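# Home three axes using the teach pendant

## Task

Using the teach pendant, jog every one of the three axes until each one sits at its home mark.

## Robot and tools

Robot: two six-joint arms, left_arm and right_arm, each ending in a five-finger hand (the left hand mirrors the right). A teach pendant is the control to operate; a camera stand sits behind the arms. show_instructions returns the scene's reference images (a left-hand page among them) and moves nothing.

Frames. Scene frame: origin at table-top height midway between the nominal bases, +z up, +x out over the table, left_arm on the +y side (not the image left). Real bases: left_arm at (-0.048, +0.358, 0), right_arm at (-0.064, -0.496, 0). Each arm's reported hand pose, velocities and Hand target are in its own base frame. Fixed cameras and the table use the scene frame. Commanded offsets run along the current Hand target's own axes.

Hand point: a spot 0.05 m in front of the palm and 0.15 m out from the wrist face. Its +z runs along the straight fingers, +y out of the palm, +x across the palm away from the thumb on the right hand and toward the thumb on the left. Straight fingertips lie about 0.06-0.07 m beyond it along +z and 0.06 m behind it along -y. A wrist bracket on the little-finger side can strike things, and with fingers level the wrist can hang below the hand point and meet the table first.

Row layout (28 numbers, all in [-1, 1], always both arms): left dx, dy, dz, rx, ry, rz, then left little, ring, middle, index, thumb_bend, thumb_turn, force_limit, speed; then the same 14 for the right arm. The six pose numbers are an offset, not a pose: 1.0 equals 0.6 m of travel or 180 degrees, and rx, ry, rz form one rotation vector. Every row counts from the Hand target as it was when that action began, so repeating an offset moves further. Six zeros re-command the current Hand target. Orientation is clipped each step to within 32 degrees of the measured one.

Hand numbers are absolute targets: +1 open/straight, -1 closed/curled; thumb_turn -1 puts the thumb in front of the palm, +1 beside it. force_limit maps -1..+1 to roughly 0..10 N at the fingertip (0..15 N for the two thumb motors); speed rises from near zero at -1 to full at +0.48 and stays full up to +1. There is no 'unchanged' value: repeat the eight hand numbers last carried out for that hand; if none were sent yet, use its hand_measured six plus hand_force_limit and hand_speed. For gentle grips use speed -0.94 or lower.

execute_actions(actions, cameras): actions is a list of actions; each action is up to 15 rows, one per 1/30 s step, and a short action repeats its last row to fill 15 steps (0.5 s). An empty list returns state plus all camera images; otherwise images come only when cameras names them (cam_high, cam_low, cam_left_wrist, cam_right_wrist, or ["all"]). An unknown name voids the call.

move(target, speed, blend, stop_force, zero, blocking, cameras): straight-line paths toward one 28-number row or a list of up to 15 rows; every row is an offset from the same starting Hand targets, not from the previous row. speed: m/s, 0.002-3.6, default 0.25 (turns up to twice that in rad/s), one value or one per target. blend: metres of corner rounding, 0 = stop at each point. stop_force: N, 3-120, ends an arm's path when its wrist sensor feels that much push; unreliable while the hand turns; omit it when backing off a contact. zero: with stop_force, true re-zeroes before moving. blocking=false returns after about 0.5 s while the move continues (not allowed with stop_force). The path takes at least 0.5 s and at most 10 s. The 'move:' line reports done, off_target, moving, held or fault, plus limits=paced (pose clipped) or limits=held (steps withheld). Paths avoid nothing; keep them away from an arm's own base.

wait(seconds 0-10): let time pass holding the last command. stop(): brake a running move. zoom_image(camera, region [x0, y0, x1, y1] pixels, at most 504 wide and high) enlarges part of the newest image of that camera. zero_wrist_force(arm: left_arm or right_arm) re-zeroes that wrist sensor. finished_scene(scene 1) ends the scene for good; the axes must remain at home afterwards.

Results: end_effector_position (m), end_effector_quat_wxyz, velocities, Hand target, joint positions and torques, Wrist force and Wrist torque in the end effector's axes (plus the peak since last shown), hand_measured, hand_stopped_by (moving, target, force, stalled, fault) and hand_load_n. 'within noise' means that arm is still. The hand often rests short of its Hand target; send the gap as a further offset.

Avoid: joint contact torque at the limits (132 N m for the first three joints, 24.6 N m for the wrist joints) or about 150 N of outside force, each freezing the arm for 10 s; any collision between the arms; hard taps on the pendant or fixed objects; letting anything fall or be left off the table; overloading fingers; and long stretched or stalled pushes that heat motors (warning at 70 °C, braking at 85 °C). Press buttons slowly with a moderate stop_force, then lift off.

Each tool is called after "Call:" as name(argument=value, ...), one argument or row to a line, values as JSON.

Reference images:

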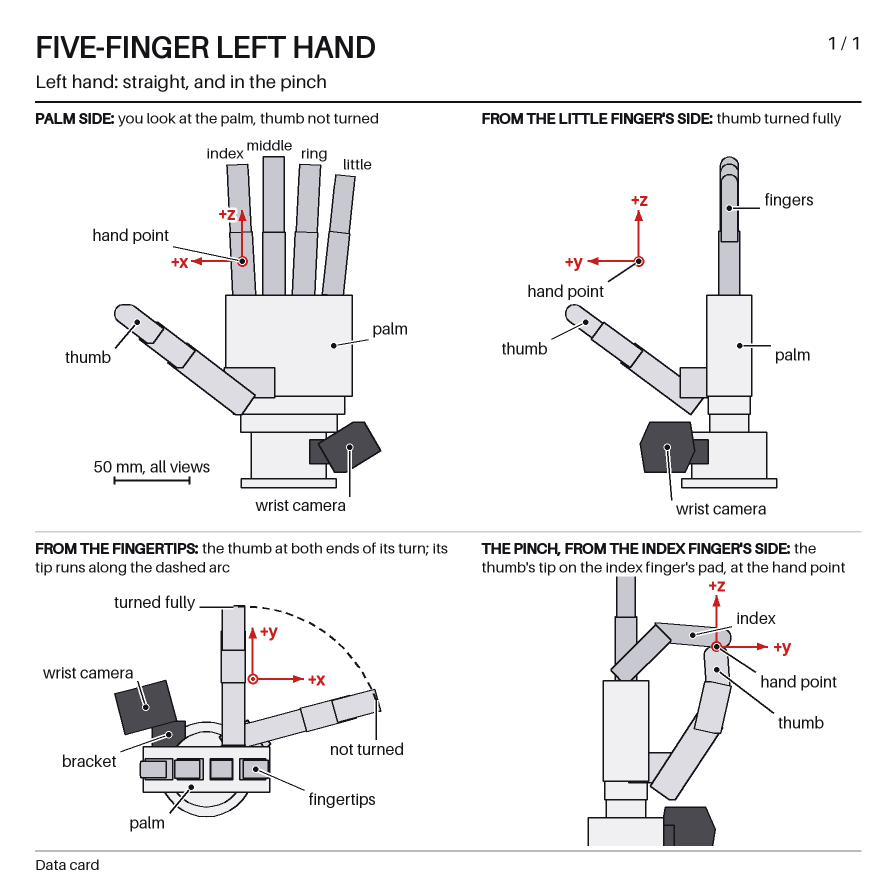

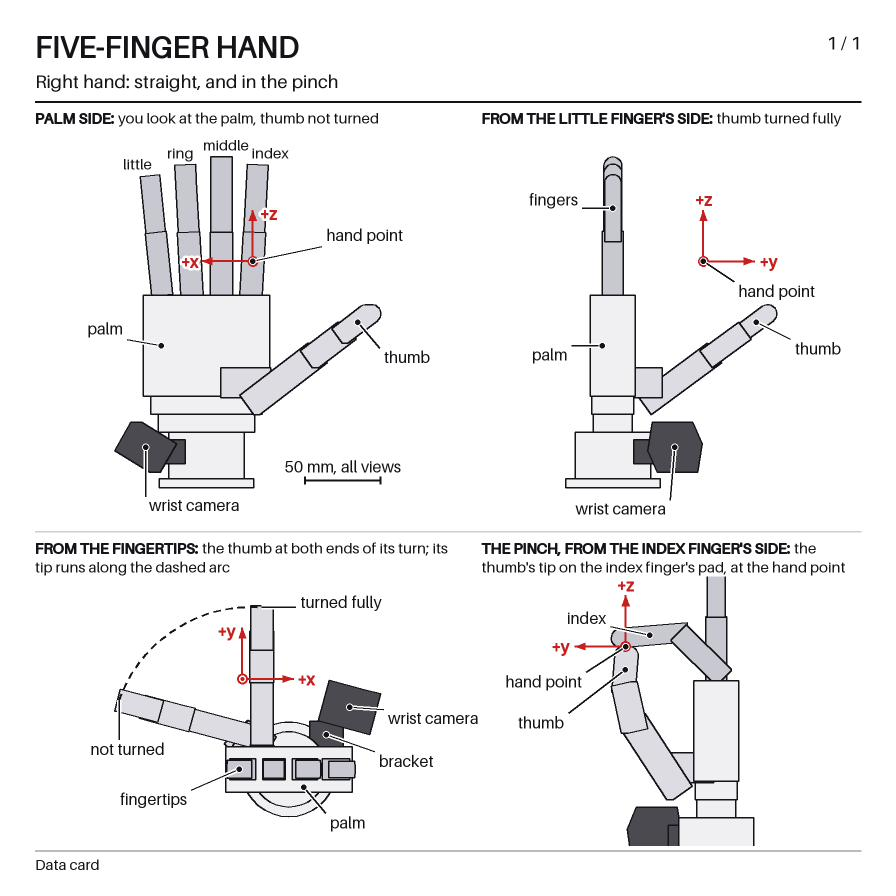

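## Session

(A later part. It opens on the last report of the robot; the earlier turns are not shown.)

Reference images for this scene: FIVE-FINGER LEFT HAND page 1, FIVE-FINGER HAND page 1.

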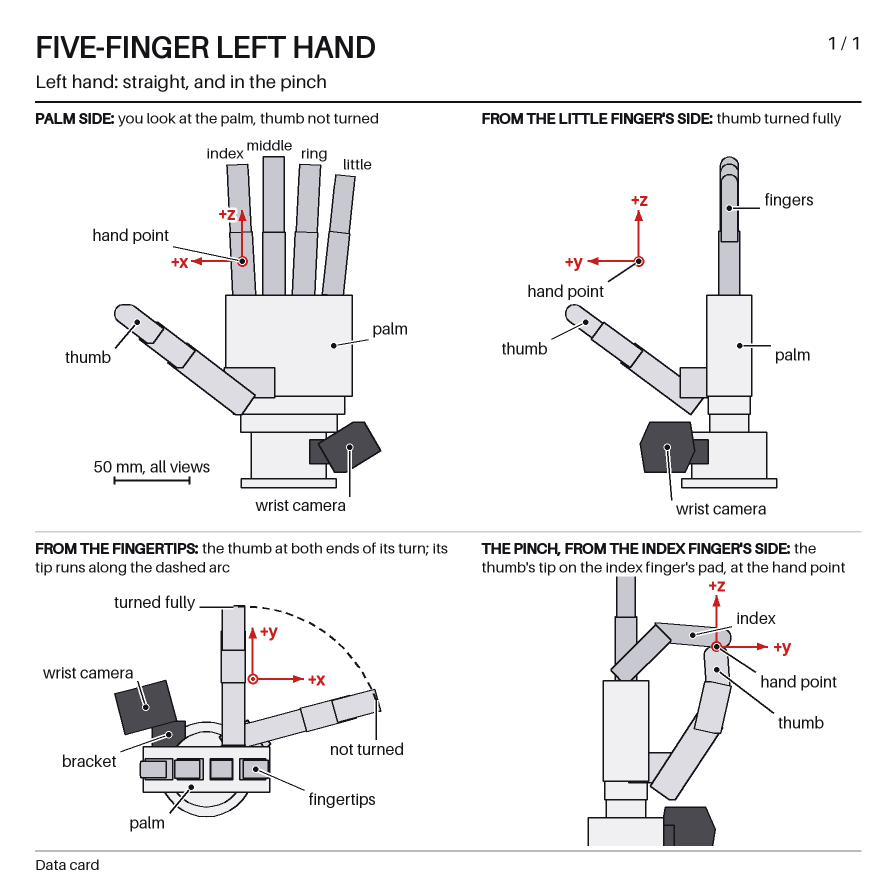

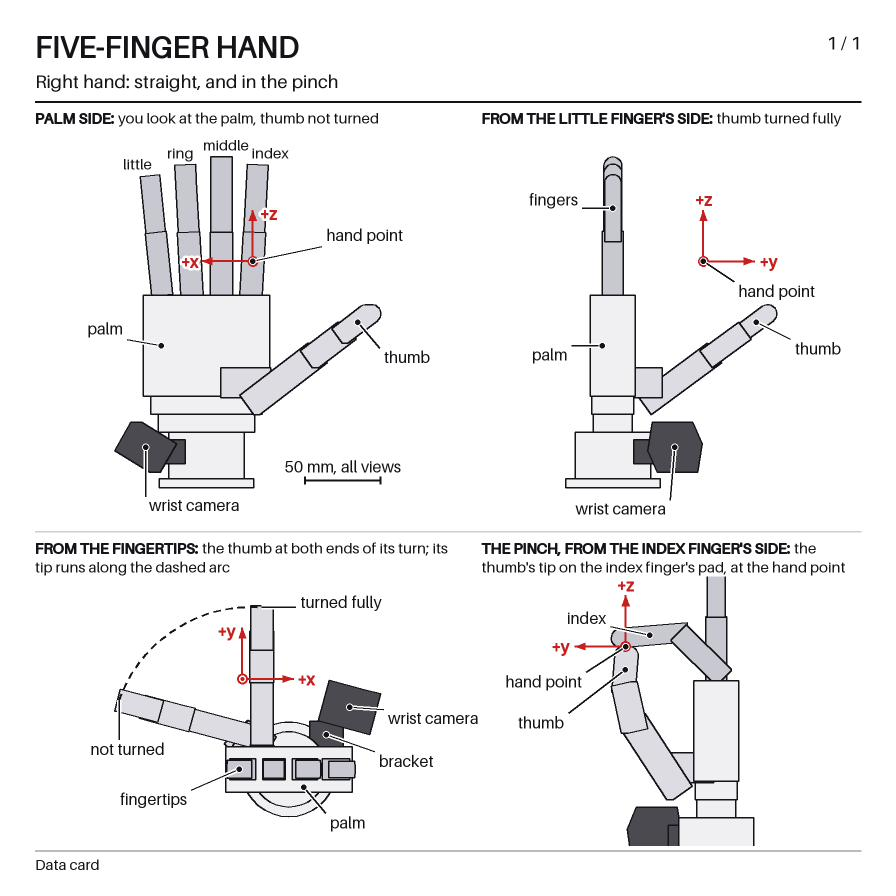

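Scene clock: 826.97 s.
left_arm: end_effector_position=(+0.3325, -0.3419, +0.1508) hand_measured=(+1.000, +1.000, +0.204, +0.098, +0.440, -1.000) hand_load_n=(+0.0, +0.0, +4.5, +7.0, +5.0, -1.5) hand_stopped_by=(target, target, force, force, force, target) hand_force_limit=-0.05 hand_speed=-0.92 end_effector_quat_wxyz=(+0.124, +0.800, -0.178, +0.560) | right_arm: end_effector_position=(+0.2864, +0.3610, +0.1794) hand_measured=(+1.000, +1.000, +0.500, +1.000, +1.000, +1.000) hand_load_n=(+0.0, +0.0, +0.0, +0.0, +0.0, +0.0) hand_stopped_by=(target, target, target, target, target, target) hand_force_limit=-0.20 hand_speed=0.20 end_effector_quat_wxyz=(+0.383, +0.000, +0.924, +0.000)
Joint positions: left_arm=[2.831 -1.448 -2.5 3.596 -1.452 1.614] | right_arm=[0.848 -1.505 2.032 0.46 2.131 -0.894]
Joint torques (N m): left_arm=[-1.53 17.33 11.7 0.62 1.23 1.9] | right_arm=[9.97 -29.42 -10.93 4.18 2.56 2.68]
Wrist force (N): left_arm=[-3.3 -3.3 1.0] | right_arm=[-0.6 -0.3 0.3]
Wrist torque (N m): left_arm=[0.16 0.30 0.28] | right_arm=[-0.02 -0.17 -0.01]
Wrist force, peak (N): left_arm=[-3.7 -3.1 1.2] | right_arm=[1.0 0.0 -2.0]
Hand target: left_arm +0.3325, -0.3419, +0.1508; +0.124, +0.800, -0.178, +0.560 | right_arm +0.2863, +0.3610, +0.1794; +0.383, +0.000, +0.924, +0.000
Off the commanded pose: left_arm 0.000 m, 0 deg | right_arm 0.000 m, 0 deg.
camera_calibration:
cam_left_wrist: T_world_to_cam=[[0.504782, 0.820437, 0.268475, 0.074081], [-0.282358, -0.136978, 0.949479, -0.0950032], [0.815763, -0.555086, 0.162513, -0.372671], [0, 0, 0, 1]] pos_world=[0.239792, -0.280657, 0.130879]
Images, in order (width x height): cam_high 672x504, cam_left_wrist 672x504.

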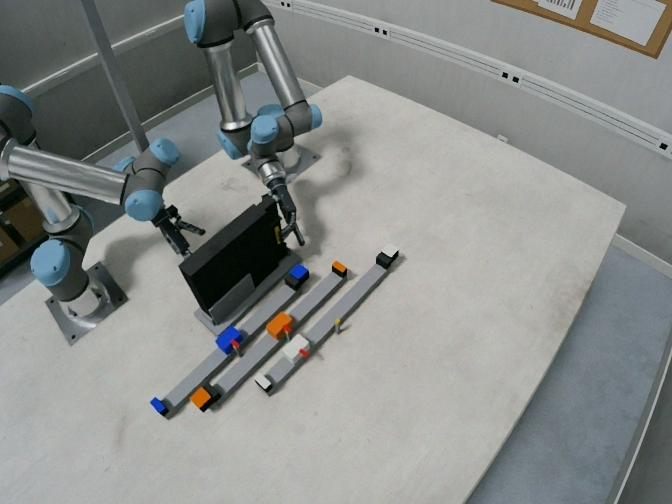

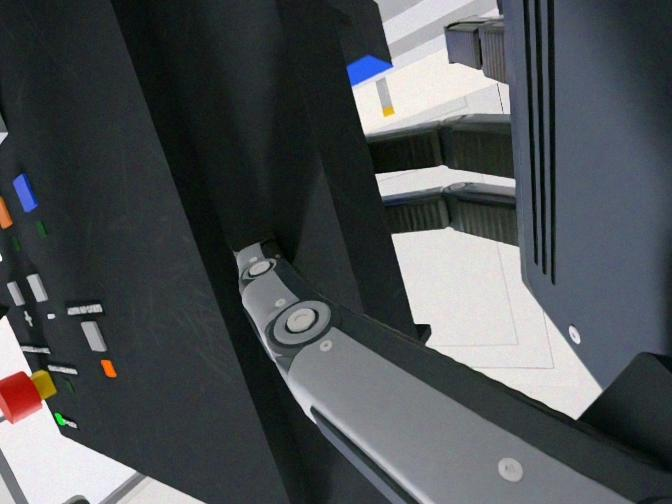

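Call:
move(
  target=[0,0,0,0,0,0,1,1,-0.05,-0.18,0.0,-1,-0.05,-0.92,-0.0085,0,0.0085,0,0,0,1,1,0.5,1,1,1,-0.2,0.2],
  speed=0.04,
)

Call:
wait(
  seconds=10,
  cameras=["cam_high", "cam_left_wrist"],
)

Call:
wait(
  seconds=7,
)

Call:
move(
  target=[0,0,0,0,0,0,1,1,-0.05,-0.18,0.0,-1,-0.05,-0.92,0.0085,0,-0.0085,0,0,0,1,1,0.5,1,1,1,-0.2,0.2],
  speed=0.04,
  cameras=["cam_high", "cam_left_wrist"],
)

Call:
zoom_image(
  camera="cam_high",
  region=[310, 290, 360, 340],
)

Scene clock: 835.13 s.
left_arm: end_effector_position=(+0.3325, -0.3419, +0.1508) hand_measured=(+1.000, +1.000, +0.204, +0.098, +0.440, -1.000) hand_load_n=(+0.0, +0.0, +4.0, +7.0, +5.0, -2.0) hand_stopped_by=(target, target, force, force, force, target) hand_force_limit=-0.05 hand_speed=-0.92 end_effector_quat_wxyz=(+0.124, +0.800, -0.178, +0.560) | right_arm: end_effector_position=(+0.2934, +0.3610, +0.1794) hand_measured=(+1.000, +1.000, +0.500, +1.000, +1.000, +1.000) hand_load_n=(+0.0, +0.0, +0.0, +0.0, +0.0, +0.0) hand_stopped_by=(target, target, target, target, target, target) hand_force_limit=-0.20 hand_speed=0.20 end_effector_quat_wxyz=(+0.383, +0.001, +0.924, +0.000)
Joint positions: left_arm=[2.831 -1.448 -2.5 3.596 -1.452 1.614] | right_arm=[0.83 -1.502 2.027 0.453 2.121 -0.911]
Joint torques (N m): left_arm=[-2.27 18.54 11.47 0.62 1.22 1.72] | right_arm=[-12.32 -8.04 -24.76 -2.35 -0.32 -2.24]
Wrist force (N): left_arm=[-3.4 -3.0 1.1] | right_arm=[1.2 0.2 -2.3]
Wrist torque (N m): left_arm=[0.19 0.34 0.26] | right_arm=[0.17 -0.07 0.20]
Wrist force, peak (N): left_arm=[-3.6 -3.3 1.1] | right_arm=[1.2 0.2 -2.3]
Hand target: left_arm +0.3325, -0.3419, +0.1508; +0.124, +0.800, -0.178, +0.560 | right_arm +0.2936, +0.3610, +0.1794; +0.383, +0.000, +0.924, +0.000
Off the commanded pose: left_arm 0.000 m, 0 deg | right_arm 0.000 m, 0 deg.
move: done

Scene clock: 845.13 s.
left_arm: end_effector_position=(+0.3325, -0.3419, +0.1508) hand_measured=(+1.000, +1.000, +0.204, +0.098, +0.440, -1.000) hand_load_n=(+0.0, +0.0, +4.5, +7.0, +4.5, -2.0) hand_stopped_by=(target, target, force, force, force, target) hand_force_limit=-0.05 hand_speed=-0.92 end_effector_quat_wxyz=(+0.124, +0.800, -0.178, +0.560) | right_arm: end_effector_position=(+0.2936, +0.3610, +0.1794) hand_measured=(+1.000, +1.000, +0.500, +1.000, +1.000, +1.000) hand_load_n=(+0.0, +0.0, +0.0, -0.5, +0.0, +0.0) hand_stopped_by=(target, target, target, target, target, target) hand_force_limit=-0.20 hand_speed=0.20 end_effector_quat_wxyz=(+0.383, +0.001, +0.924, +0.000)
Joint positions: left_arm=[2.831 -1.448 -2.5 3.596 -1.452 1.614] | right_arm=[0.83 -1.502 2.026 0.453 2.12 -0.912]
Joint torques (N m): left_arm=[-1.72 20.52 10.89 0.61 1.44 1.8] | right_arm=[-13.34 -8.69 -25.22 -2.48 0.17 -2.26]
Wrist force (N): left_arm=[-3.4 -3.0 1.0] | right_arm=[2.6 0.2 -3.8]
Wrist torque (N m): left_arm=[0.21 0.32 0.27] | right_arm=[0.25 -0.08 0.29]
Wrist force, peak (N): left_arm=[-3.7 -3.3 0.9] | right_arm=[2.8 0.1 -4.2]
Hand target: left_arm +0.3325, -0.3419, +0.1508; +0.124, +0.800, -0.178, +0.560 | right_arm +0.2936, +0.3610, +0.1794; +0.383, +0.000, +0.924, +0.000
Off the commanded pose: left_arm 0.000 m, 0 deg | right_arm 0.000 m, 0 deg.
wait: 10.00 s; at rest by 0.17 s
camera_calibration:
cam_left_wrist: T_world_to_cam=[[0.504782, 0.820437, 0.268475, 0.074081], [-0.282358, -0.136978, 0.949479, -0.0950032], [0.815763, -0.555086, 0.162513, -0.372671], [0, 0, 0, 1]] pos_world=[0.239792, -0.280657, 0.130879]
Images, in order (width x height): cam_high 672x504, cam_left_wrist 672x504.

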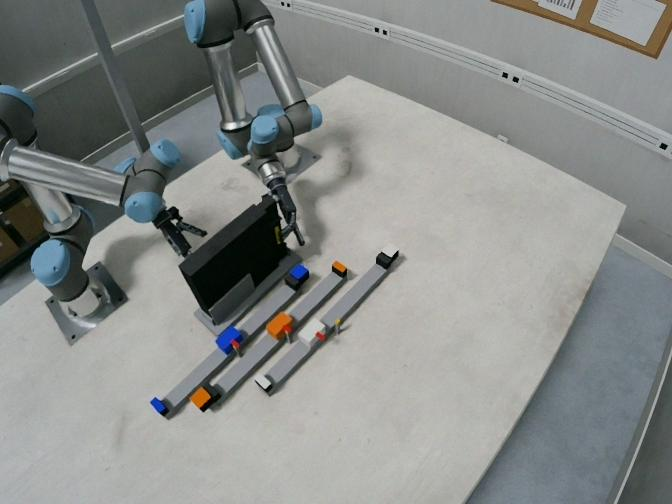

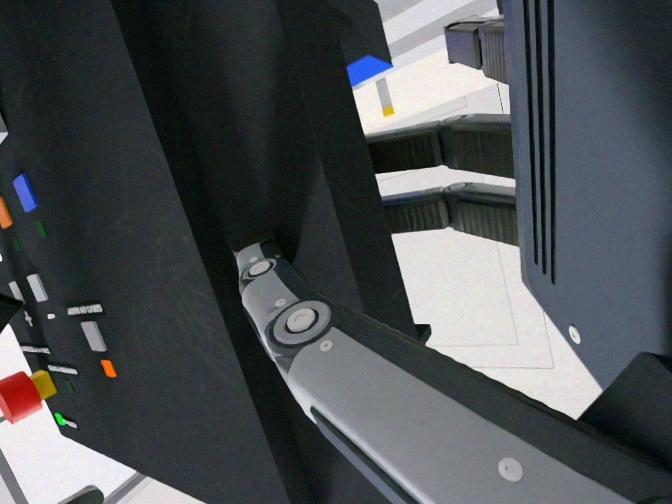

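Scene clock: 852.13 s.
left_arm: end_effector_position=(+0.3325, -0.3419, +0.1508) hand_measured=(+1.000, +1.000, +0.204, +0.098, +0.440, -1.000) hand_load_n=(+0.0, +0.0, +4.5, +7.0, +4.5, -2.0) hand_stopped_by=(target, target, force, force, force, target) hand_force_limit=-0.05 hand_speed=-0.92 end_effector_quat_wxyz=(+0.124, +0.800, -0.178, +0.560) | right_arm: end_effector_position=(+0.2936, +0.3610, +0.1794) hand_measured=(+1.000, +1.000, +0.500, +1.000, +1.000, +1.000) hand_load_n=(+0.0, +0.0, +0.0, -0.5, +0.0, +0.0) hand_stopped_by=(target, target, target, target, target, target) hand_force_limit=-0.20 hand_speed=0.20 end_effector_quat_wxyz=(+0.383, +0.001, +0.924, +0.000)
Joint positions: left_arm=[2.831 -1.448 -2.5 3.596 -1.452 1.614] | right_arm=[0.83 -1.502 2.026 0.453 2.12 -0.912]
Joint torques (N m): left_arm=[-2.89 19.6 10.94 0.47 1.51 1.6] | right_arm=[-12.35 -8.9 -23.39 -2.6 0.2 -2.1]
Wrist force (N): left_arm=[-3.4 -3.0 0.8] | right_arm=[2.5 0.5 -3.7]
Wrist torque (N m): left_arm=[0.22 0.33 0.26] | right_arm=[0.30 -0.07 0.29]
Wrist force, peak (N): left_arm=[-3.7 -3.2 1.2] | right_arm=[2.6 0.4 -4.3]
Hand target: left_arm +0.3325, -0.3419, +0.1508; +0.124, +0.800, -0.178, +0.560 | right_arm +0.2936, +0.3610, +0.1794; +0.383, +0.000, +0.924, +0.000
Off the commanded pose: left_arm 0.000 m, 0 deg | right_arm 0.000 m, 0 deg.
wait: 7.00 s; at rest by 0.17 s

Scene clock: 852.97 s.
left_arm: end_effector_position=(+0.3325, -0.3419, +0.1508) hand_measured=(+1.000, +1.000, +0.204, +0.098, +0.440, -1.000) hand_load_n=(+0.0, +0.0, +4.5, +7.5, +5.0, -2.0) hand_stopped_by=(target, target, force, force, force, target) hand_force_limit=-0.05 hand_speed=-0.92 end_effector_quat_wxyz=(+0.124, +0.800, -0.178, +0.560) | right_arm: end_effector_position=(+0.2865, +0.3610, +0.1794) hand_measured=(+1.000, +1.000, +0.500, +1.000, +1.000, +1.000) hand_load_n=(+0.0, +0.0, +0.0, -0.5, +0.0, +0.0) hand_stopped_by=(target, target, target, target, target, target) hand_force_limit=-0.20 hand_speed=0.20 end_effector_quat_wxyz=(+0.383, +0.000, +0.924, +0.000)
Joint positions: left_arm=[2.831 -1.448 -2.5 3.596 -1.452 1.614] | right_arm=[0.848 -1.505 2.032 0.46 2.13 -0.894]
Joint torques (N m): left_arm=[-2.31 19.52 11.21 0.25 1.56 1.76] | right_arm=[10.63 -29.02 -10.63 4.15 2.45 2.19]
Wrist force (N): left_arm=[-3.4 -3.0 1.2] | right_arm=[-0.8 -0.2 0.2]
Wrist torque (N m): left_arm=[0.19 0.34 0.26] | right_arm=[0.01 -0.15 -0.02]
Wrist force, peak (N): left_arm=[-3.7 -3.1 1.1] | right_arm=[2.3 0.5 -3.7]
Hand target: left_arm +0.3325, -0.3419, +0.1508; +0.124, +0.800, -0.178, +0.560 | right_arm +0.2863, +0.3610, +0.1794; +0.383, +0.000, +0.924, +0.000
Off the commanded pose: left_arm 0.000 m, 0 deg | right_arm 0.000 m, 0 deg.
move: done
camera_calibration:
cam_left_wrist: T_world_to_cam=[[0.504782, 0.820437, 0.268475, 0.074081], [-0.282358, -0.136978, 0.949479, -0.0950032], [0.815763, -0.555086, 0.162513, -0.372671], [0, 0, 0, 1]] pos_world=[0.239792, -0.280657, 0.130879]
Images, in order (width x height): cam_high 672x504, cam_left_wrist 672x504.

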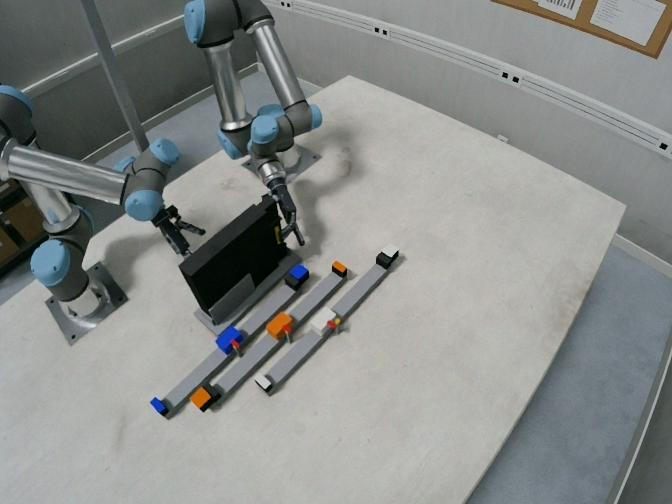

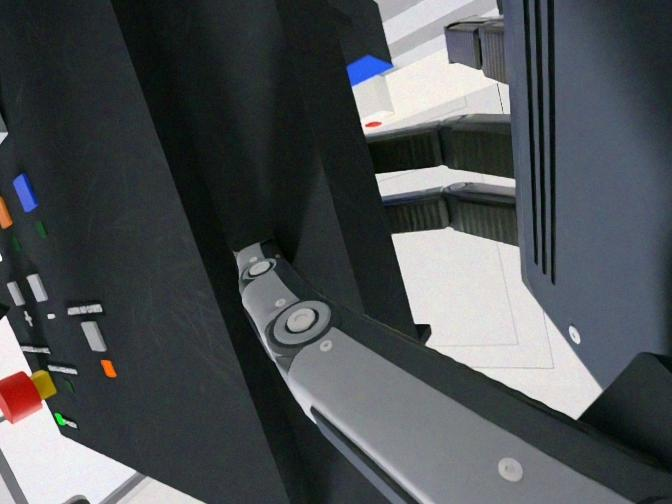

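Scaled by 10.080.

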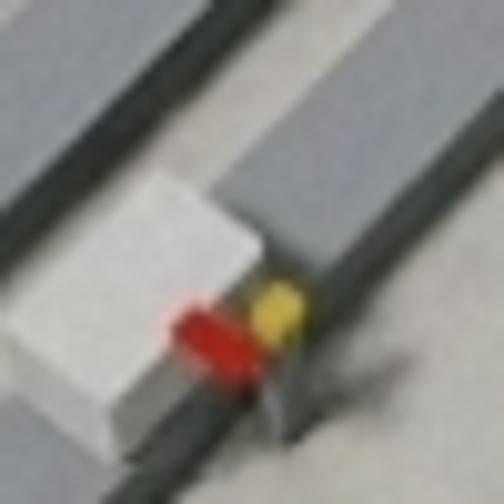

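Call:
execute_actions(
  actions=[
    [[0,0,0,0,0,0,1,1,-0.05,-0.18,0.0,-1,-0.05,-0.92,-0.0013,0,0.0013,0,0,0,1,1,0.5,1,1,1,-0.2,0.2],[0,0,0,0,0,0,1,1,-0.05,-0.18,0.0,-1,-0.05,-0.92,-0.0026,0,0.0026,0,0,0,1,1,0.5,1,1,1,-0.2,0.2],[0,0,0,0,0,0,1,1,-0.05,-0.18,0.0,-1,-0.05,-0.92,-0.0039,0,0.0039,0,0,0,1,1,0.5,1,1,1,-0.2,0.2],[0,0,0,0,0,0,1,1,-0.05,-0.18,0.0,-1,-0.05,-0.92,-0.0052,0,0.0052,0,0,0,1,1,0.5,1,1,1,-0.2,0.2],[0,0,0,0,0,0,1,1,-0.05,-0.18,0.0,-1,-0.05,-0.92,-0.0065,0,0.0065,0,0,0,1,1,0.5,1,1,1,-0.2,0.2],[0,0,0,0,0,0,1,1,-0.05,-0.18,0.0,-1,-0.05,-0.92,-0.0079,0,0.0079,0,0,0,1,1,0.5,1,1,1,-0.2,0.2]],
    [[0,0,0,0,0,0,1,1,-0.05,-0.18,0.0,-1,-0.05,-0.92,0,0,0,0,0,0,1,1,0.5,1,1,1,-0.2,0.2]],
    [[0,0,0,0,0,0,1,1,-0.05,-0.18,0.0,-1,-0.05,-0.92,0,0,0,0,0,0,1,1,0.5,1,1,1,-0.2,0.2]],
    [[0,0,0,0,0,0,1,1,-0.05,-0.18,0.0,-1,-0.05,-0.92,0,0,0,0,0,0,1,1,0.5,1,1,1,-0.2,0.2]],
    [[0,0,0,0,0,0,1,1,-0.05,-0.18,0.0,-1,-0.05,-0.92,0,0,0,0,0,0,1,1,0.5,1,1,1,-0.2,0.2]],
    [[0,0,0,0,0,0,1,1,-0.05,-0.18,0.0,-1,-0.05,-0.92,0,0,0,0,0,0,1,1,0.5,1,1,1,-0.2,0.2]],
    [[0,0,0,0,0,0,1,1,-0.05,-0.18,0.0,-1,-0.05,-0.92,0,0,0,0,0,0,1,1,0.5,1,1,1,-0.2,0.2]],
    [[0,0,0,0,0,0,1,1,-0.05,-0.18,0.0,-1,-0.05,-0.92,0.002,0,-0.002,0,0,0,1,1,0.5,1,1,1,-0.2,0.2],[0,0,0,0,0,0,1,1,-0.05,-0.18,0.0,-1,-0.05,-0.92,0.004,0,-0.004,0,0,0,1,1,0.5,1,1,1,-0.2,0.2],[0,0,0,0,0,0,1,1,-0.05,-0.18,0.0,-1,-0.05,-0.92,0.006,0,-0.006,0,0,0,1,1,0.5,1,1,1,-0.2,0.2],[0,0,0,0,0,0,1,1,-0.05,-0.18,0.0,-1,-0.05,-0.92,0.0079,0,-0.0079,0,0,0,1,1,0.5,1,1,1,-0.2,0.2]],
  ],
  cameras=["cam_high", "cam_low"],
)

Call:
zoom_image(
  camera="cam_high",
  region=[310, 290, 360, 340],
)

Call:
zoom_image(
  camera="cam_low",
  region=[205, 250, 245, 280],
)

Call:
zoom_image(
  camera="cam_low",
  region=[175, 245, 215, 275],
)

Scene clock: 866.30 s.
left_arm: end_effector_position=(+0.3325, -0.3419, +0.1508) hand_measured=(+1.000, +1.000, +0.204, +0.098, +0.440, -1.000) hand_load_n=(+0.0, +0.0, +4.5, +7.5, +5.0, -2.0) hand_stopped_by=(target, target, force, force, force, target) hand_force_limit=-0.05 hand_speed=-0.92 end_effector_quat_wxyz=(+0.124, +0.800, -0.178, +0.560) | right_arm: end_effector_position=(+0.2864, +0.3610, +0.1794) hand_measured=(+1.000, +1.000, +0.500, +1.000, +1.000, +1.000) hand_load_n=(+0.0, +0.0, +0.0, +0.0, +0.0, +0.0) hand_stopped_by=(target, target, target, target, target, target) hand_force_limit=-0.20 hand_speed=0.20 end_effector_quat_wxyz=(+0.383, +0.000, +0.924, +0.000)
Joint positions: left_arm=[2.831 -1.448 -2.5 3.596 -1.452 1.614] | right_arm=[0.848 -1.505 2.032 0.46 2.131 -0.894]
Joint torques (N m): left_arm=[-3.11 19.74 11.78 0.27 1.66 1.62] | right_arm=[8.51 -29.17 -10.91 4.22 2.29 2.55]
Wrist force (N): left_arm=[-3.2 -2.9 1.1] | right_arm=[-0.8 -0.1 0.6]
Wrist torque (N m): left_arm=[0.20 0.30 0.27] | right_arm=[-0.01 -0.16 -0.01]
Wrist force, peak (N): left_arm=[-3.5 -3.2 1.1] | right_arm=[1.1 0.2 -1.7]
Hand target: left_arm +0.3325, -0.3419, +0.1508; +0.124, +0.800, -0.178, +0.560 | right_arm +0.2863, +0.3610, +0.1794; +0.383, +0.000, +0.924, +0.000
Off the commanded pose: left_arm 0.000 m, 0 deg | right_arm 0.000 m, 0 deg.
Images, in order (width x height): cam_high 672x504, cam_low 672x504.

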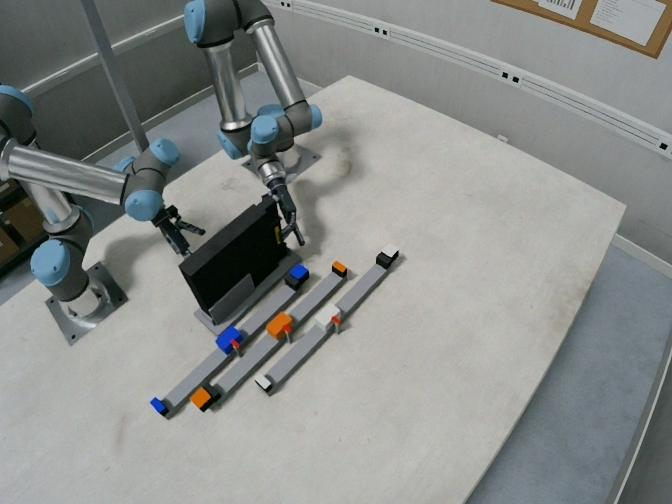

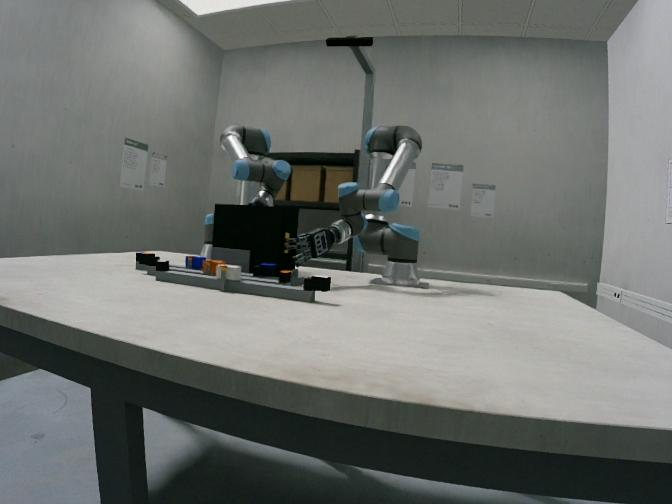

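Scaled by 10.080.

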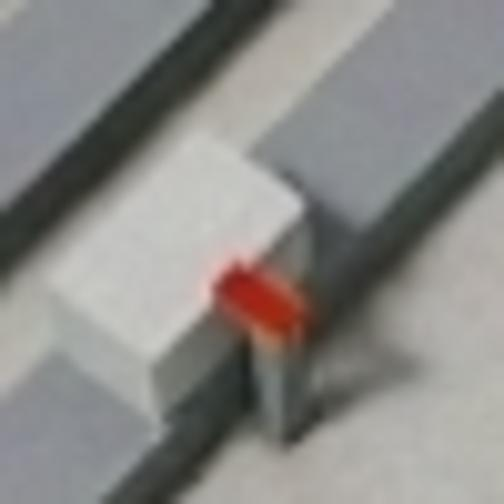

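Scaled by 12.600.

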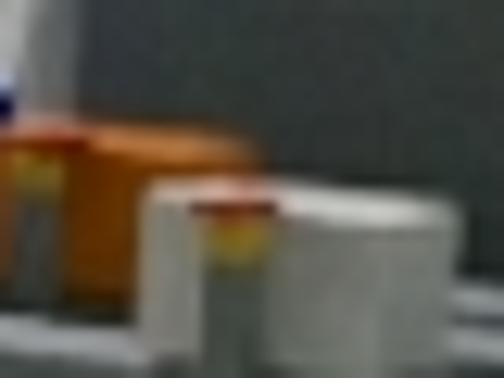

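Scaled by 12.600.

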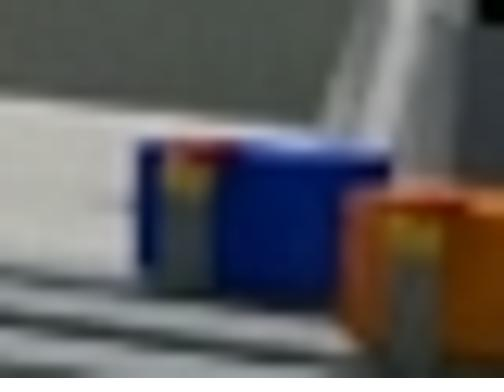

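Call:
execute_actions(
  actions=[
    [[0,0,0,0,0,0,1,1,-0.05,-0.18,0.0,-1,-0.05,-0.92,-0.0013,0,0.0013,0,0,0,1,1,0.5,1,1,1,-0.2,0.2],[0,0,0,0,0,0,1,1,-0.05,-0.18,0.0,-1,-0.05,-0.92,-0.0026,0,0.0026,0,0,0,1,1,0.5,1,1,1,-0.2,0.2],[0,0,0,0,0,0,1,1,-0.05,-0.18,0.0,-1,-0.05,-0.92,-0.0039,0,0.0039,0,0,0,1,1,0.5,1,1,1,-0.2,0.2],[0,0,0,0,0,0,1,1,-0.05,-0.18,0.0,-1,-0.05,-0.92,-0.0052,0,0.0052,0,0,0,1,1,0.5,1,1,1,-0.2,0.2],[0,0,0,0,0,0,1,1,-0.05,-0.18,0.0,-1,-0.05,-0.92,-0.0065,0,0.0065,0,0,0,1,1,0.5,1,1,1,-0.2,0.2],[0,0,0,0,0,0,1,1,-0.05,-0.18,0.0,-1,-0.05,-0.92,-0.0079,0,0.0079,0,0,0,1,1,0.5,1,1,1,-0.2,0.2]],
    [[0,0,0,0,0,0,1,1,-0.05,-0.18,0.0,-1,-0.05,-0.92,0,0,0,0,0,0,1,1,0.5,1,1,1,-0.2,0.2],[0,0,0,0,0,0,1,1,-0.05,-0.18,0.0,-1,-0.05,-0.92,0,0,0,0,0,0,1,1,0.5,1,1,1,-0.2,0.2],[0,0,0,0,0,0,1,1,-0.05,-0.18,0.0,-1,-0.05,-0.92,0,0,0,0,0,0,1,1,0.5,1,1,1,-0.2,0.2],[0,0,0,0,0,0,1,1,-0.05,-0.18,0.0,-1,-0.05,-0.92,0,0,0,0,0,0,1,1,0.5,1,1,1,-0.2,0.2],[0,0,0,0,0,0,1,1,-0.05,-0.18,0.0,-1,-0.05,-0.92,0,0,0,0,0,0,1,1,0.5,1,1,1,-0.2,0.2],[0,0,0,0,0,0,1,1,-0.05,-0.18,0.0,-1,-0.05,-0.92,0,0,0,0,0,0,1,1,0.5,1,1,1,-0.2,0.2],[0,0,0,0,0,0,1,1,-0.05,-0.18,0.0,-1,-0.05,-0.92,0,0,0,0,0,0,1,1,0.5,1,1,1,-0.2,0.2],[0,0,0,0,0,0,1,1,-0.05,-0.18,0.0,-1,-0.05,-0.92,0,0,0,0,0,0,1,1,0.5,1,1,1,-0.2,0.2],[0,0,0,0,0,0,1,1,-0.05,-0.18,0.0,-1,-0.05,-0.92,0.002,0,-0.002,0,0,0,1,1,0.5,1,1,1,-0.2,0.2],[0,0,0,0,0,0,1,1,-0.05,-0.18,0.0,-1,-0.05,-0.92,0.004,0,-0.004,0,0,0,1,1,0.5,1,1,1,-0.2,0.2],[0,0,0,0,0,0,1,1,-0.05,-0.18,0.0,-1,-0.05,-0.92,0.006,0,-0.006,0,0,0,1,1,0.5,1,1,1,-0.2,0.2],[0,0,0,0,0,0,1,1,-0.05,-0.18,0.0,-1,-0.05,-0.92,0.0079,0,-0.0079,0,0,0,1,1,0.5,1,1,1,-0.2,0.2]],
  ],
  cameras=["cam_high", "cam_low", "cam_left_wrist"],
)

Call:
zoom_image(
  camera="cam_high",
  region=[310, 290, 360, 340],
)

Call:
zoom_image(
  camera="cam_low",
  region=[205, 250, 245, 280],
)

Call:
zoom_image(
  camera="cam_left_wrist",
  region=[340, 30, 460, 150],
)

Scene clock: 922.03 s.
left_arm: end_effector_position=(+0.3325, -0.3419, +0.1508) hand_measured=(+1.000, +1.000, +0.204, +0.098, +0.440, -1.000) hand_load_n=(+0.0, +0.0, +4.5, +7.0, +5.0, -1.5) hand_stopped_by=(target, target, force, force, force, target) hand_force_limit=-0.05 hand_speed=-0.92 end_effector_quat_wxyz=(+0.124, +0.800, -0.178, +0.560) | right_arm: end_effector_position=(+0.2865, +0.3610, +0.1794) hand_measured=(+1.000, +1.000, +0.500, +1.000, +1.000, +1.000) hand_load_n=(+0.0, +0.0, +0.0, +0.0, +0.0, +0.0) hand_stopped_by=(target, target, target, target, target, target) hand_force_limit=-0.20 hand_speed=0.20 end_effector_quat_wxyz=(+0.383, +0.000, +0.924, +0.000)
Joint positions: left_arm=[2.831 -1.448 -2.5 3.596 -1.452 1.614] | right_arm=[0.848 -1.505 2.032 0.46 2.13 -0.894]
Joint torques (N m): left_arm=[-3.69 19.12 11.57 0.23 1.53 1.71] | right_arm=[10.35 -29.67 -11.2 4.48 2.39 2.65]
Wrist force (N): left_arm=[-3.4 -2.9 1.0] | right_arm=[-0.8 -0.2 0.3]
Wrist torque (N m): left_arm=[0.20 0.33 0.26] | right_arm=[0.01 -0.14 -0.01]
Wrist force, peak (N): left_arm=[-3.7 -3.2 1.0] | right_arm=[0.8 0.4 -1.4]
Hand target: left_arm +0.3325, -0.3419, +0.1508; +0.124, +0.800, -0.178, +0.560 | right_arm +0.2863, +0.3610, +0.1794; +0.383, +0.000, +0.924, +0.000
Off the commanded pose: left_arm 0.000 m, 0 deg | right_arm 0.000 m, 0 deg.
camera_calibration:
cam_left_wrist: T_world_to_cam=[[0.504782, 0.820437, 0.268475, 0.074081], [-0.282358, -0.136978, 0.949479, -0.0950032], [0.815763, -0.555086, 0.162513, -0.372671], [0, 0, 0, 1]] pos_world=[0.239792, -0.280657, 0.130879]
Images, in order (width x height): cam_high 672x504, cam_low 672x504, cam_left_wrist 672x504.

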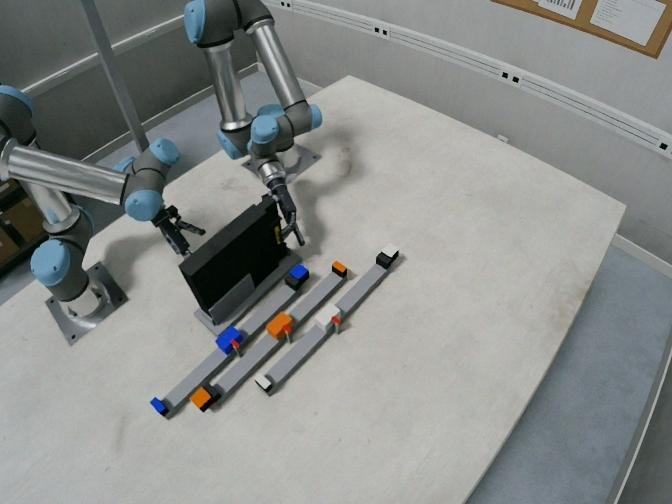

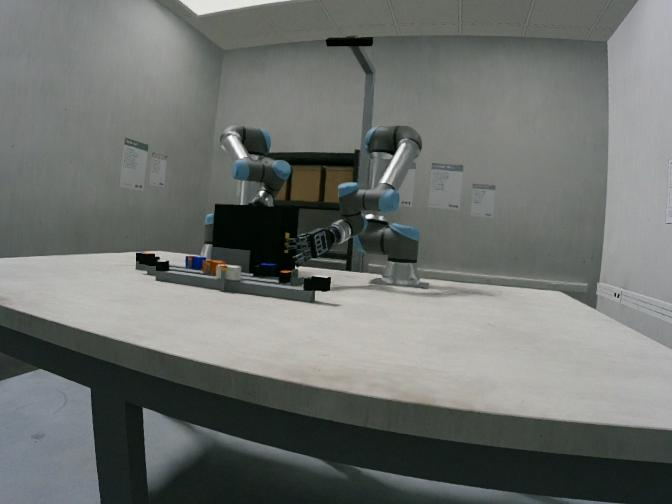

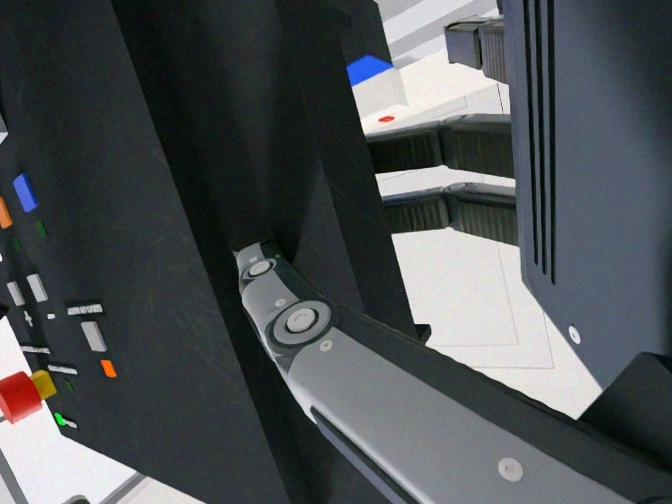

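Scaled by 10.080.

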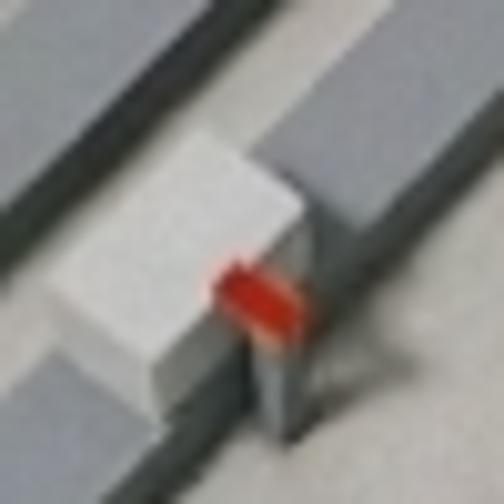

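Scaled by 12.600.

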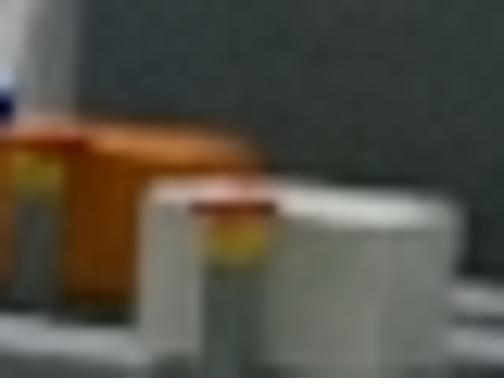

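Scaled by 4.200.

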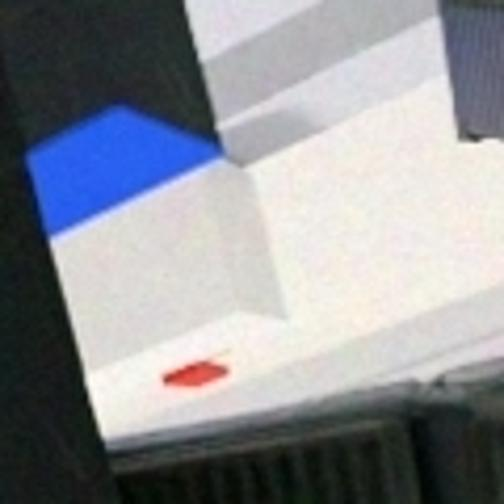

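Call:
execute_actions(
  actions=[
    [[0,0,0,0,0,0,1,1,-0.05,-0.18,0.0,-1,-0.05,-0.92,-0.0014,0,0.0014,0,0,0,1,1,0.5,1,1,1,-0.2,0.2],[0,0,0,0,0,0,1,1,-0.05,-0.18,0.0,-1,-0.05,-0.92,-0.0028,0,0.0028,0,0,0,1,1,0.5,1,1,1,-0.2,0.2],[0,0,0,0,0,0,1,1,-0.05,-0.18,0.0,-1,-0.05,-0.92,-0.0042,0,0.0042,0,0,0,1,1,0.5,1,1,1,-0.2,0.2],[0,0,0,0,0,0,1,1,-0.05,-0.18,0.0,-1,-0.05,-0.92,-0.0056,0,0.0056,0,0,0,1,1,0.5,1,1,1,-0.2,0.2],[0,0,0,0,0,0,1,1,-0.05,-0.18,0.0,-1,-0.05,-0.92,-0.0070,0,0.0070,0,0,0,1,1,0.5,1,1,1,-0.2,0.2],[0,0,0,0,0,0,1,1,-0.05,-0.18,0.0,-1,-0.05,-0.92,-0.0087,0,0.0087,0,0,0,1,1,0.5,1,1,1,-0.2,0.2]],
    [[0,0,0,0,0,0,1,1,-0.05,-0.18,0.0,-1,-0.05,-0.92,0,0,0,0,0,0,1,1,0.5,1,1,1,-0.2,0.2],[0,0,0,0,0,0,1,1,-0.05,-0.18,0.0,-1,-0.05,-0.92,0,0,0,0,0,0,1,1,0.5,1,1,1,-0.2,0.2],[0,0,0,0,0,0,1,1,-0.05,-0.18,0.0,-1,-0.05,-0.92,0,0,0,0,0,0,1,1,0.5,1,1,1,-0.2,0.2],[0,0,0,0,0,0,1,1,-0.05,-0.18,0.0,-1,-0.05,-0.92,0,0,0,0,0,0,1,1,0.5,1,1,1,-0.2,0.2],[0,0,0,0,0,0,1,1,-0.05,-0.18,0.0,-1,-0.05,-0.92,0,0,0,0,0,0,1,1,0.5,1,1,1,-0.2,0.2],[0,0,0,0,0,0,1,1,-0.05,-0.18,0.0,-1,-0.05,-0.92,0.002,0,-0.002,0,0,0,1,1,0.5,1,1,1,-0.2,0.2],[0,0,0,0,0,0,1,1,-0.05,-0.18,0.0,-1,-0.05,-0.92,0.004,0,-0.004,0,0,0,1,1,0.5,1,1,1,-0.2,0.2],[0,0,0,0,0,0,1,1,-0.05,-0.18,0.0,-1,-0.05,-0.92,0.006,0,-0.006,0,0,0,1,1,0.5,1,1,1,-0.2,0.2],[0,0,0,0,0,0,1,1,-0.05,-0.18,0.0,-1,-0.05,-0.92,0.0087,0,-0.0087,0,0,0,1,1,0.5,1,1,1,-0.2,0.2]],
  ],
  cameras=["cam_high", "cam_low", "cam_left_wrist"],
)

Call:
zoom_image(
  camera="cam_high",
  region=[310, 290, 360, 340],
)

Call:
zoom_image(
  camera="cam_low",
  region=[205, 250, 245, 280],
)

Call:
zoom_image(
  camera="cam_left_wrist",
  region=[340, 30, 460, 150],
)

Scene clock: 930.03 s.
left_arm: end_effector_position=(+0.3325, -0.3419, +0.1508) hand_measured=(+1.000, +1.000, +0.204, +0.098, +0.440, -1.000) hand_load_n=(-0.5, +0.0, +4.5, +7.0, +5.0, -1.5) hand_stopped_by=(target, target, force, force, force, target) hand_force_limit=-0.05 hand_speed=-0.92 end_effector_quat_wxyz=(+0.124, +0.800, -0.178, +0.560) | right_arm: end_effector_position=(+0.2865, +0.3610, +0.1794) hand_measured=(+1.000, +1.000, +0.500, +1.000, +1.000, +1.000) hand_load_n=(+0.0, +0.0, +0.0, -0.5, +0.0, +0.0) hand_stopped_by=(target, target, target, target, target, target) hand_force_limit=-0.20 hand_speed=0.20 end_effector_quat_wxyz=(+0.383, +0.000, +0.924, +0.000)
Joint positions: left_arm=[2.831 -1.448 -2.5 3.596 -1.452 1.614] | right_arm=[0.848 -1.505 2.032 0.46 2.13 -0.894]
Joint torques (N m): left_arm=[-2.71 19.13 10.75 0.2 1.7 1.49] | right_arm=[8.83 -28.67 -10.13 4.08 2.3 2.59]
Wrist force (N): left_arm=[-3.7 -2.9 0.8] | right_arm=[-0.4 0.1 0.4]
Wrist torque (N m): left_arm=[0.23 0.35 0.24] | right_arm=[0.04 -0.21 0.02]
Wrist force, peak (N): left_arm=[-3.7 -3.2 1.2] | right_arm=[2.6 0.2 -4.1]
Hand target: left_arm +0.3325, -0.3419, +0.1508; +0.124, +0.800, -0.178, +0.560 | right_arm +0.2863, +0.3610, +0.1794; +0.383, +0.000, +0.924, +0.000
Off the commanded pose: left_arm 0.000 m, 0 deg | right_arm 0.000 m, 0 deg.
camera_calibration:
cam_left_wrist: T_world_to_cam=[[0.504782, 0.820437, 0.268475, 0.074081], [-0.282358, -0.136978, 0.949479, -0.0950032], [0.815763, -0.555086, 0.162513, -0.372671], [0, 0, 0, 1]] pos_world=[0.239792, -0.280657, 0.130879]
Images, in order (width x height): cam_high 672x504, cam_low 672x504, cam_left_wrist 672x504.

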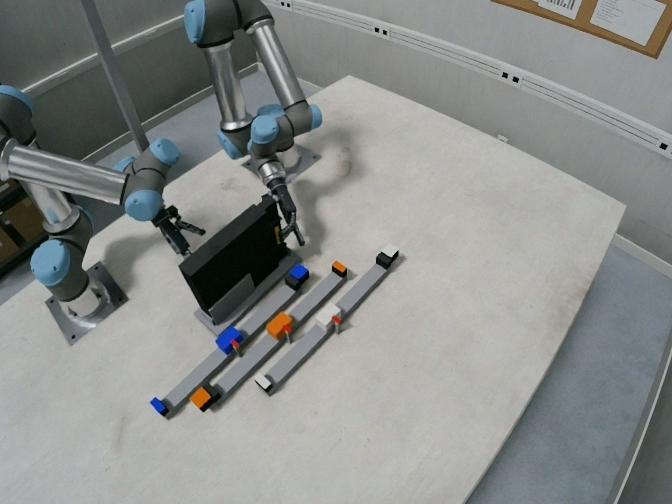

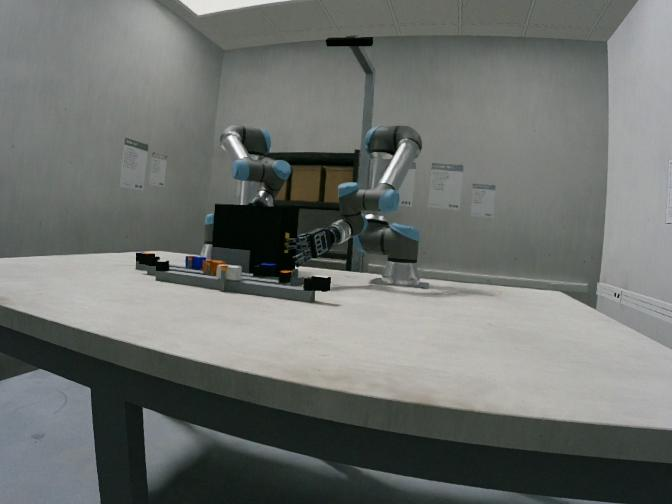

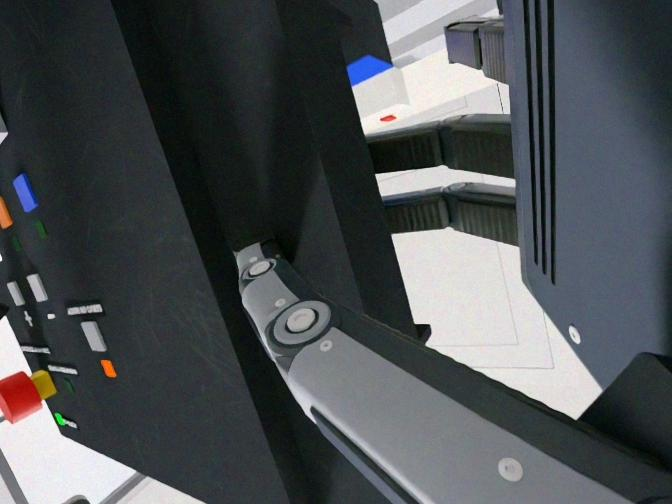

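Scaled by 10.080.

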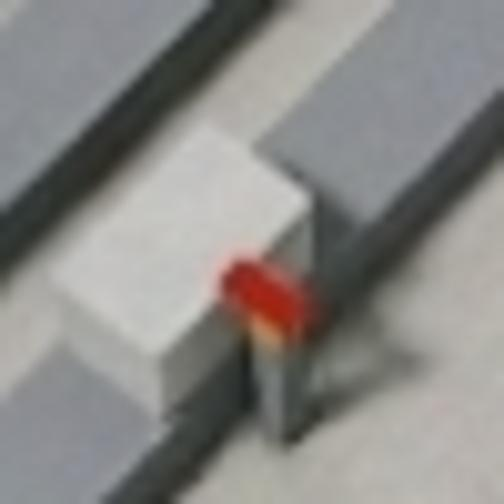

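Scaled by 12.600.

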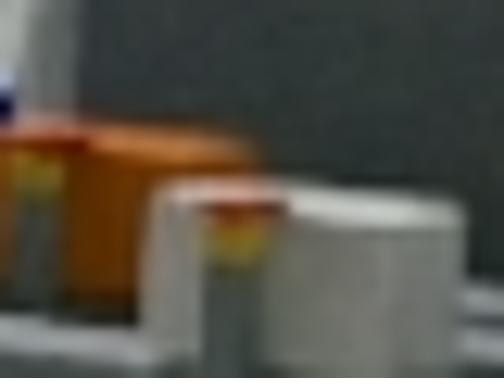

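Scaled by 4.200.

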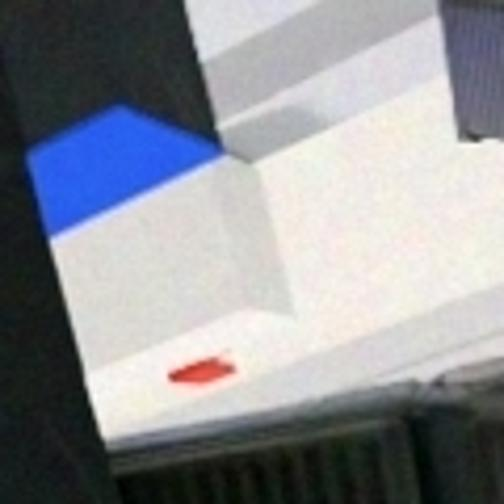

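Call:
zoom_image(
  camera="cam_high",
  region=[225, 310, 300, 360],
)

Call:
zoom_image(
  camera="cam_low",
  region=[182, 250, 222, 280],
)

Scaled by 6.720.

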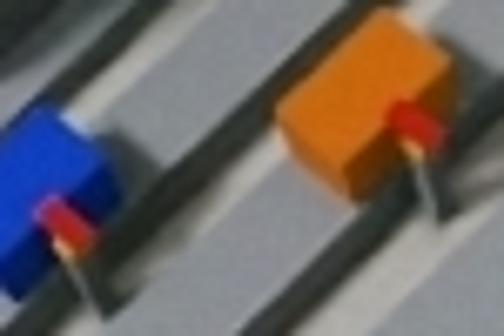

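Scaled by 12.600.

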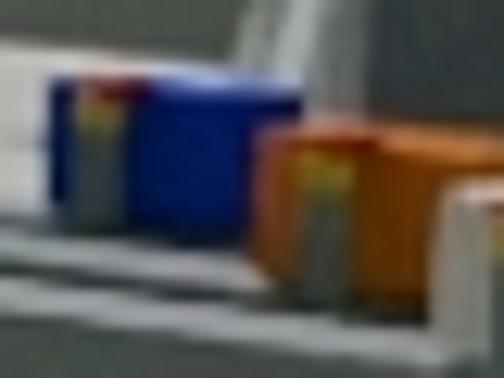

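Call:
move(
  target=[
    [0,0,0,0,0,0,1,1,-0.05,-0.18,0.0,-1,-0.05,-0.92,0.01626,0,-0.01626,0,0,0,1,1,0.5,1,1,1,-0.2,0.2],
    [0,0,0,0,0,0,1,1,-0.05,-0.18,0.0,-1,-0.05,-0.92,0.07154,0.14,0.03901,0,0,0,1,1,0.5,1,1,1,-0.2,0.2],
    [0,0,0,0,0,0,1,1,-0.05,-0.18,0.0,-1,-0.05,-0.92,0.06234,0.14,0.0482,0,0,0,1,1,0.5,1,1,1,-0.2,0.2],
  ],
  speed=0.1,
  blend=[0.005, 0.005, 0],
)

Call:
move(
  target=[0,0,0,0,0,0,1,1,-0.05,-0.18,0.0,-1,-0.05,-0.92,-0.0165,0,0.0165,0,0,0,1,1,0.5,1,1,1,-0.2,0.2],
  speed=0.02,
  stop_force=6,
  cameras=["cam_left_wrist"],
)

Call:
zoom_image(
  camera="cam_left_wrist",
  region=[0, 170, 200, 450],
)

Scene clock: 949.60 s.
left_arm: end_effector_position=(+0.3325, -0.3419, +0.1508) hand_measured=(+1.000, +1.000, +0.204, +0.098, +0.440, -1.000) hand_load_n=(+0.0, +0.0, +4.5, +7.0, +5.0, -2.0) hand_stopped_by=(target, target, force, force, force, target) hand_force_limit=-0.05 hand_speed=-0.92 end_effector_quat_wxyz=(+0.124, +0.800, -0.178, +0.560) | right_arm: end_effector_position=(+0.2803, +0.4449, +0.1326) hand_measured=(+1.000, +1.000, +0.500, +1.000, +1.000, +1.000) hand_load_n=(+0.0, +0.0, +0.0, +0.0, +0.0, +0.0) hand_stopped_by=(target, target, target, target, target, target) hand_force_limit=-0.20 hand_speed=0.20 end_effector_quat_wxyz=(+0.383, +0.000, +0.924, +0.000) end_effector_velocity=(+0.001, +0.001, -0.001) end_effector_angular_velocity=(-0.002, +0.001, +0.000)
Joint positions: left_arm=[2.831 -1.448 -2.5 3.596 -1.452 1.614] | right_arm=[1.017 -1.234 1.86 0.461 2.216 -0.718]
Joint velocities: left_arm=[within noise] | right_arm=[-0.001 0.005 -0.004 0 0 0]
Joint torques (N m): left_arm=[-3.26 19.83 10.59 0.17 1.79 1.58] | right_arm=[-11.18 -17.79 -23.3 -1.4 -0.4 -2.34]
Wrist force (N): left_arm=[-3.4 -3.0 1.0] | right_arm=[-0.3 0.0 0.5]
Wrist torque (N m): left_arm=[0.20 0.33 0.27] | right_arm=[0.01 -0.22 0.13]
Wrist force, peak (N): left_arm=[-3.6 -3.2 1.1] | right_arm=[-0.7 -0.4 1.1]
Hand target: left_arm +0.3325, -0.3419, +0.1508; +0.124, +0.800, -0.178, +0.560 | right_arm +0.2804, +0.4451, +0.1326; +0.383, +0.000, +0.924, +0.000
Off the commanded pose: left_arm 0.000 m, 0 deg | right_arm 0.000 m, 0 deg.
move: done; blend cut to 0.0039 m at target 2

Scene clock: 951.27 s.
left_arm: end_effector_position=(+0.3325, -0.3419, +0.1508) hand_measured=(+1.000, +1.000, +0.204, +0.098, +0.440, -1.000) hand_load_n=(+0.0, +0.0, +5.5, +8.0, +4.0, -1.5) hand_stopped_by=(target, target, force, force, force, target) hand_force_limit=-0.05 hand_speed=-0.92 end_effector_quat_wxyz=(+0.124, +0.800, -0.178, +0.560) | right_arm: end_effector_position=(+0.2885, +0.4450, +0.1326) hand_measured=(+1.000, +1.000, +0.500, +1.000, +1.000, +1.000) hand_load_n=(-0.5, +0.0, +0.0, +0.0, +0.0, +0.0) hand_stopped_by=(target, target, target, target, target, target) hand_force_limit=-0.20 hand_speed=0.20 end_effector_quat_wxyz=(+0.383, +0.001, +0.924, +0.000)
Joint positions: left_arm=[2.831 -1.448 -2.5 3.596 -1.452 1.614] | right_arm=[0.998 -1.233 1.854 0.453 2.208 -0.738]
Joint torques (N m): left_arm=[-3.23 19.45 10.12 0.11 1.71 1.58] | right_arm=[7.29 -38.4 -10.42 3.77 2.89 2.61]
Wrist force (N): left_arm=[-2.2 -2.5 4.5] | right_arm=[1.9 0.1 -3.1]
Wrist torque (N m): left_arm=[0.25 0.39 0.24] | right_arm=[0.22 -0.12 0.18]
Wrist force, peak (N): left_arm=[-2.3 -3.0 4.6] | right_arm=[6.5 0.3 -11.0]
Hand target: left_arm +0.3325, -0.3419, +0.1508; +0.124, +0.800, -0.178, +0.560 | right_arm +0.2885, +0.4450, +0.1326; +0.383, +0.001, +0.924, +0.000 (not the last commanded pose)
Off the commanded pose: left_arm 0.000 m, 0 deg | right_arm 0.006 m, 0 deg.
move: contact (right_arm)
camera_calibration:
cam_left_wrist: T_world_to_cam=[[0.504782, 0.820437, 0.268475, 0.074081], [-0.282358, -0.136978, 0.949479, -0.0950032], [0.815763, -0.555086, 0.162513, -0.372671], [0, 0, 0, 1]] pos_world=[0.239792, -0.280657, 0.130879]
Images, in order (width x height): cam_left_wrist 672x504.

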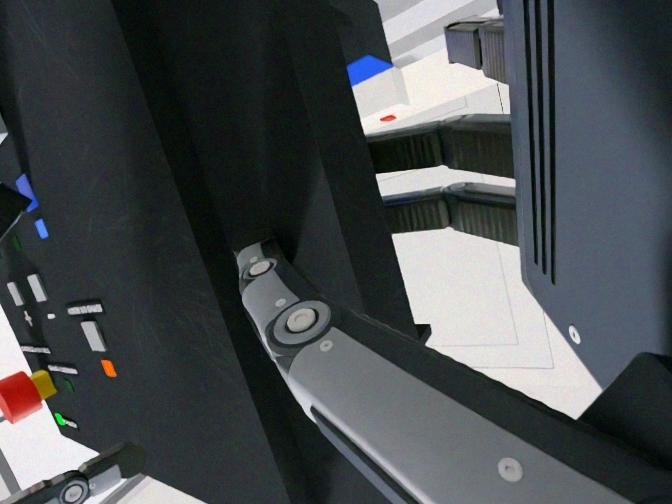

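Scaled by 1.800.

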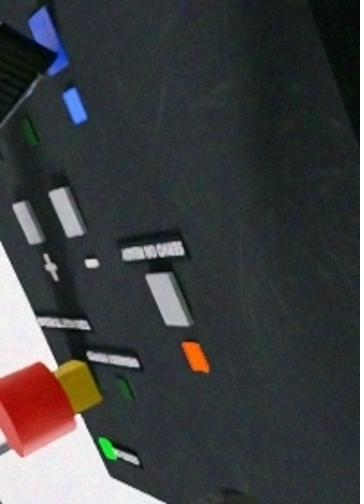

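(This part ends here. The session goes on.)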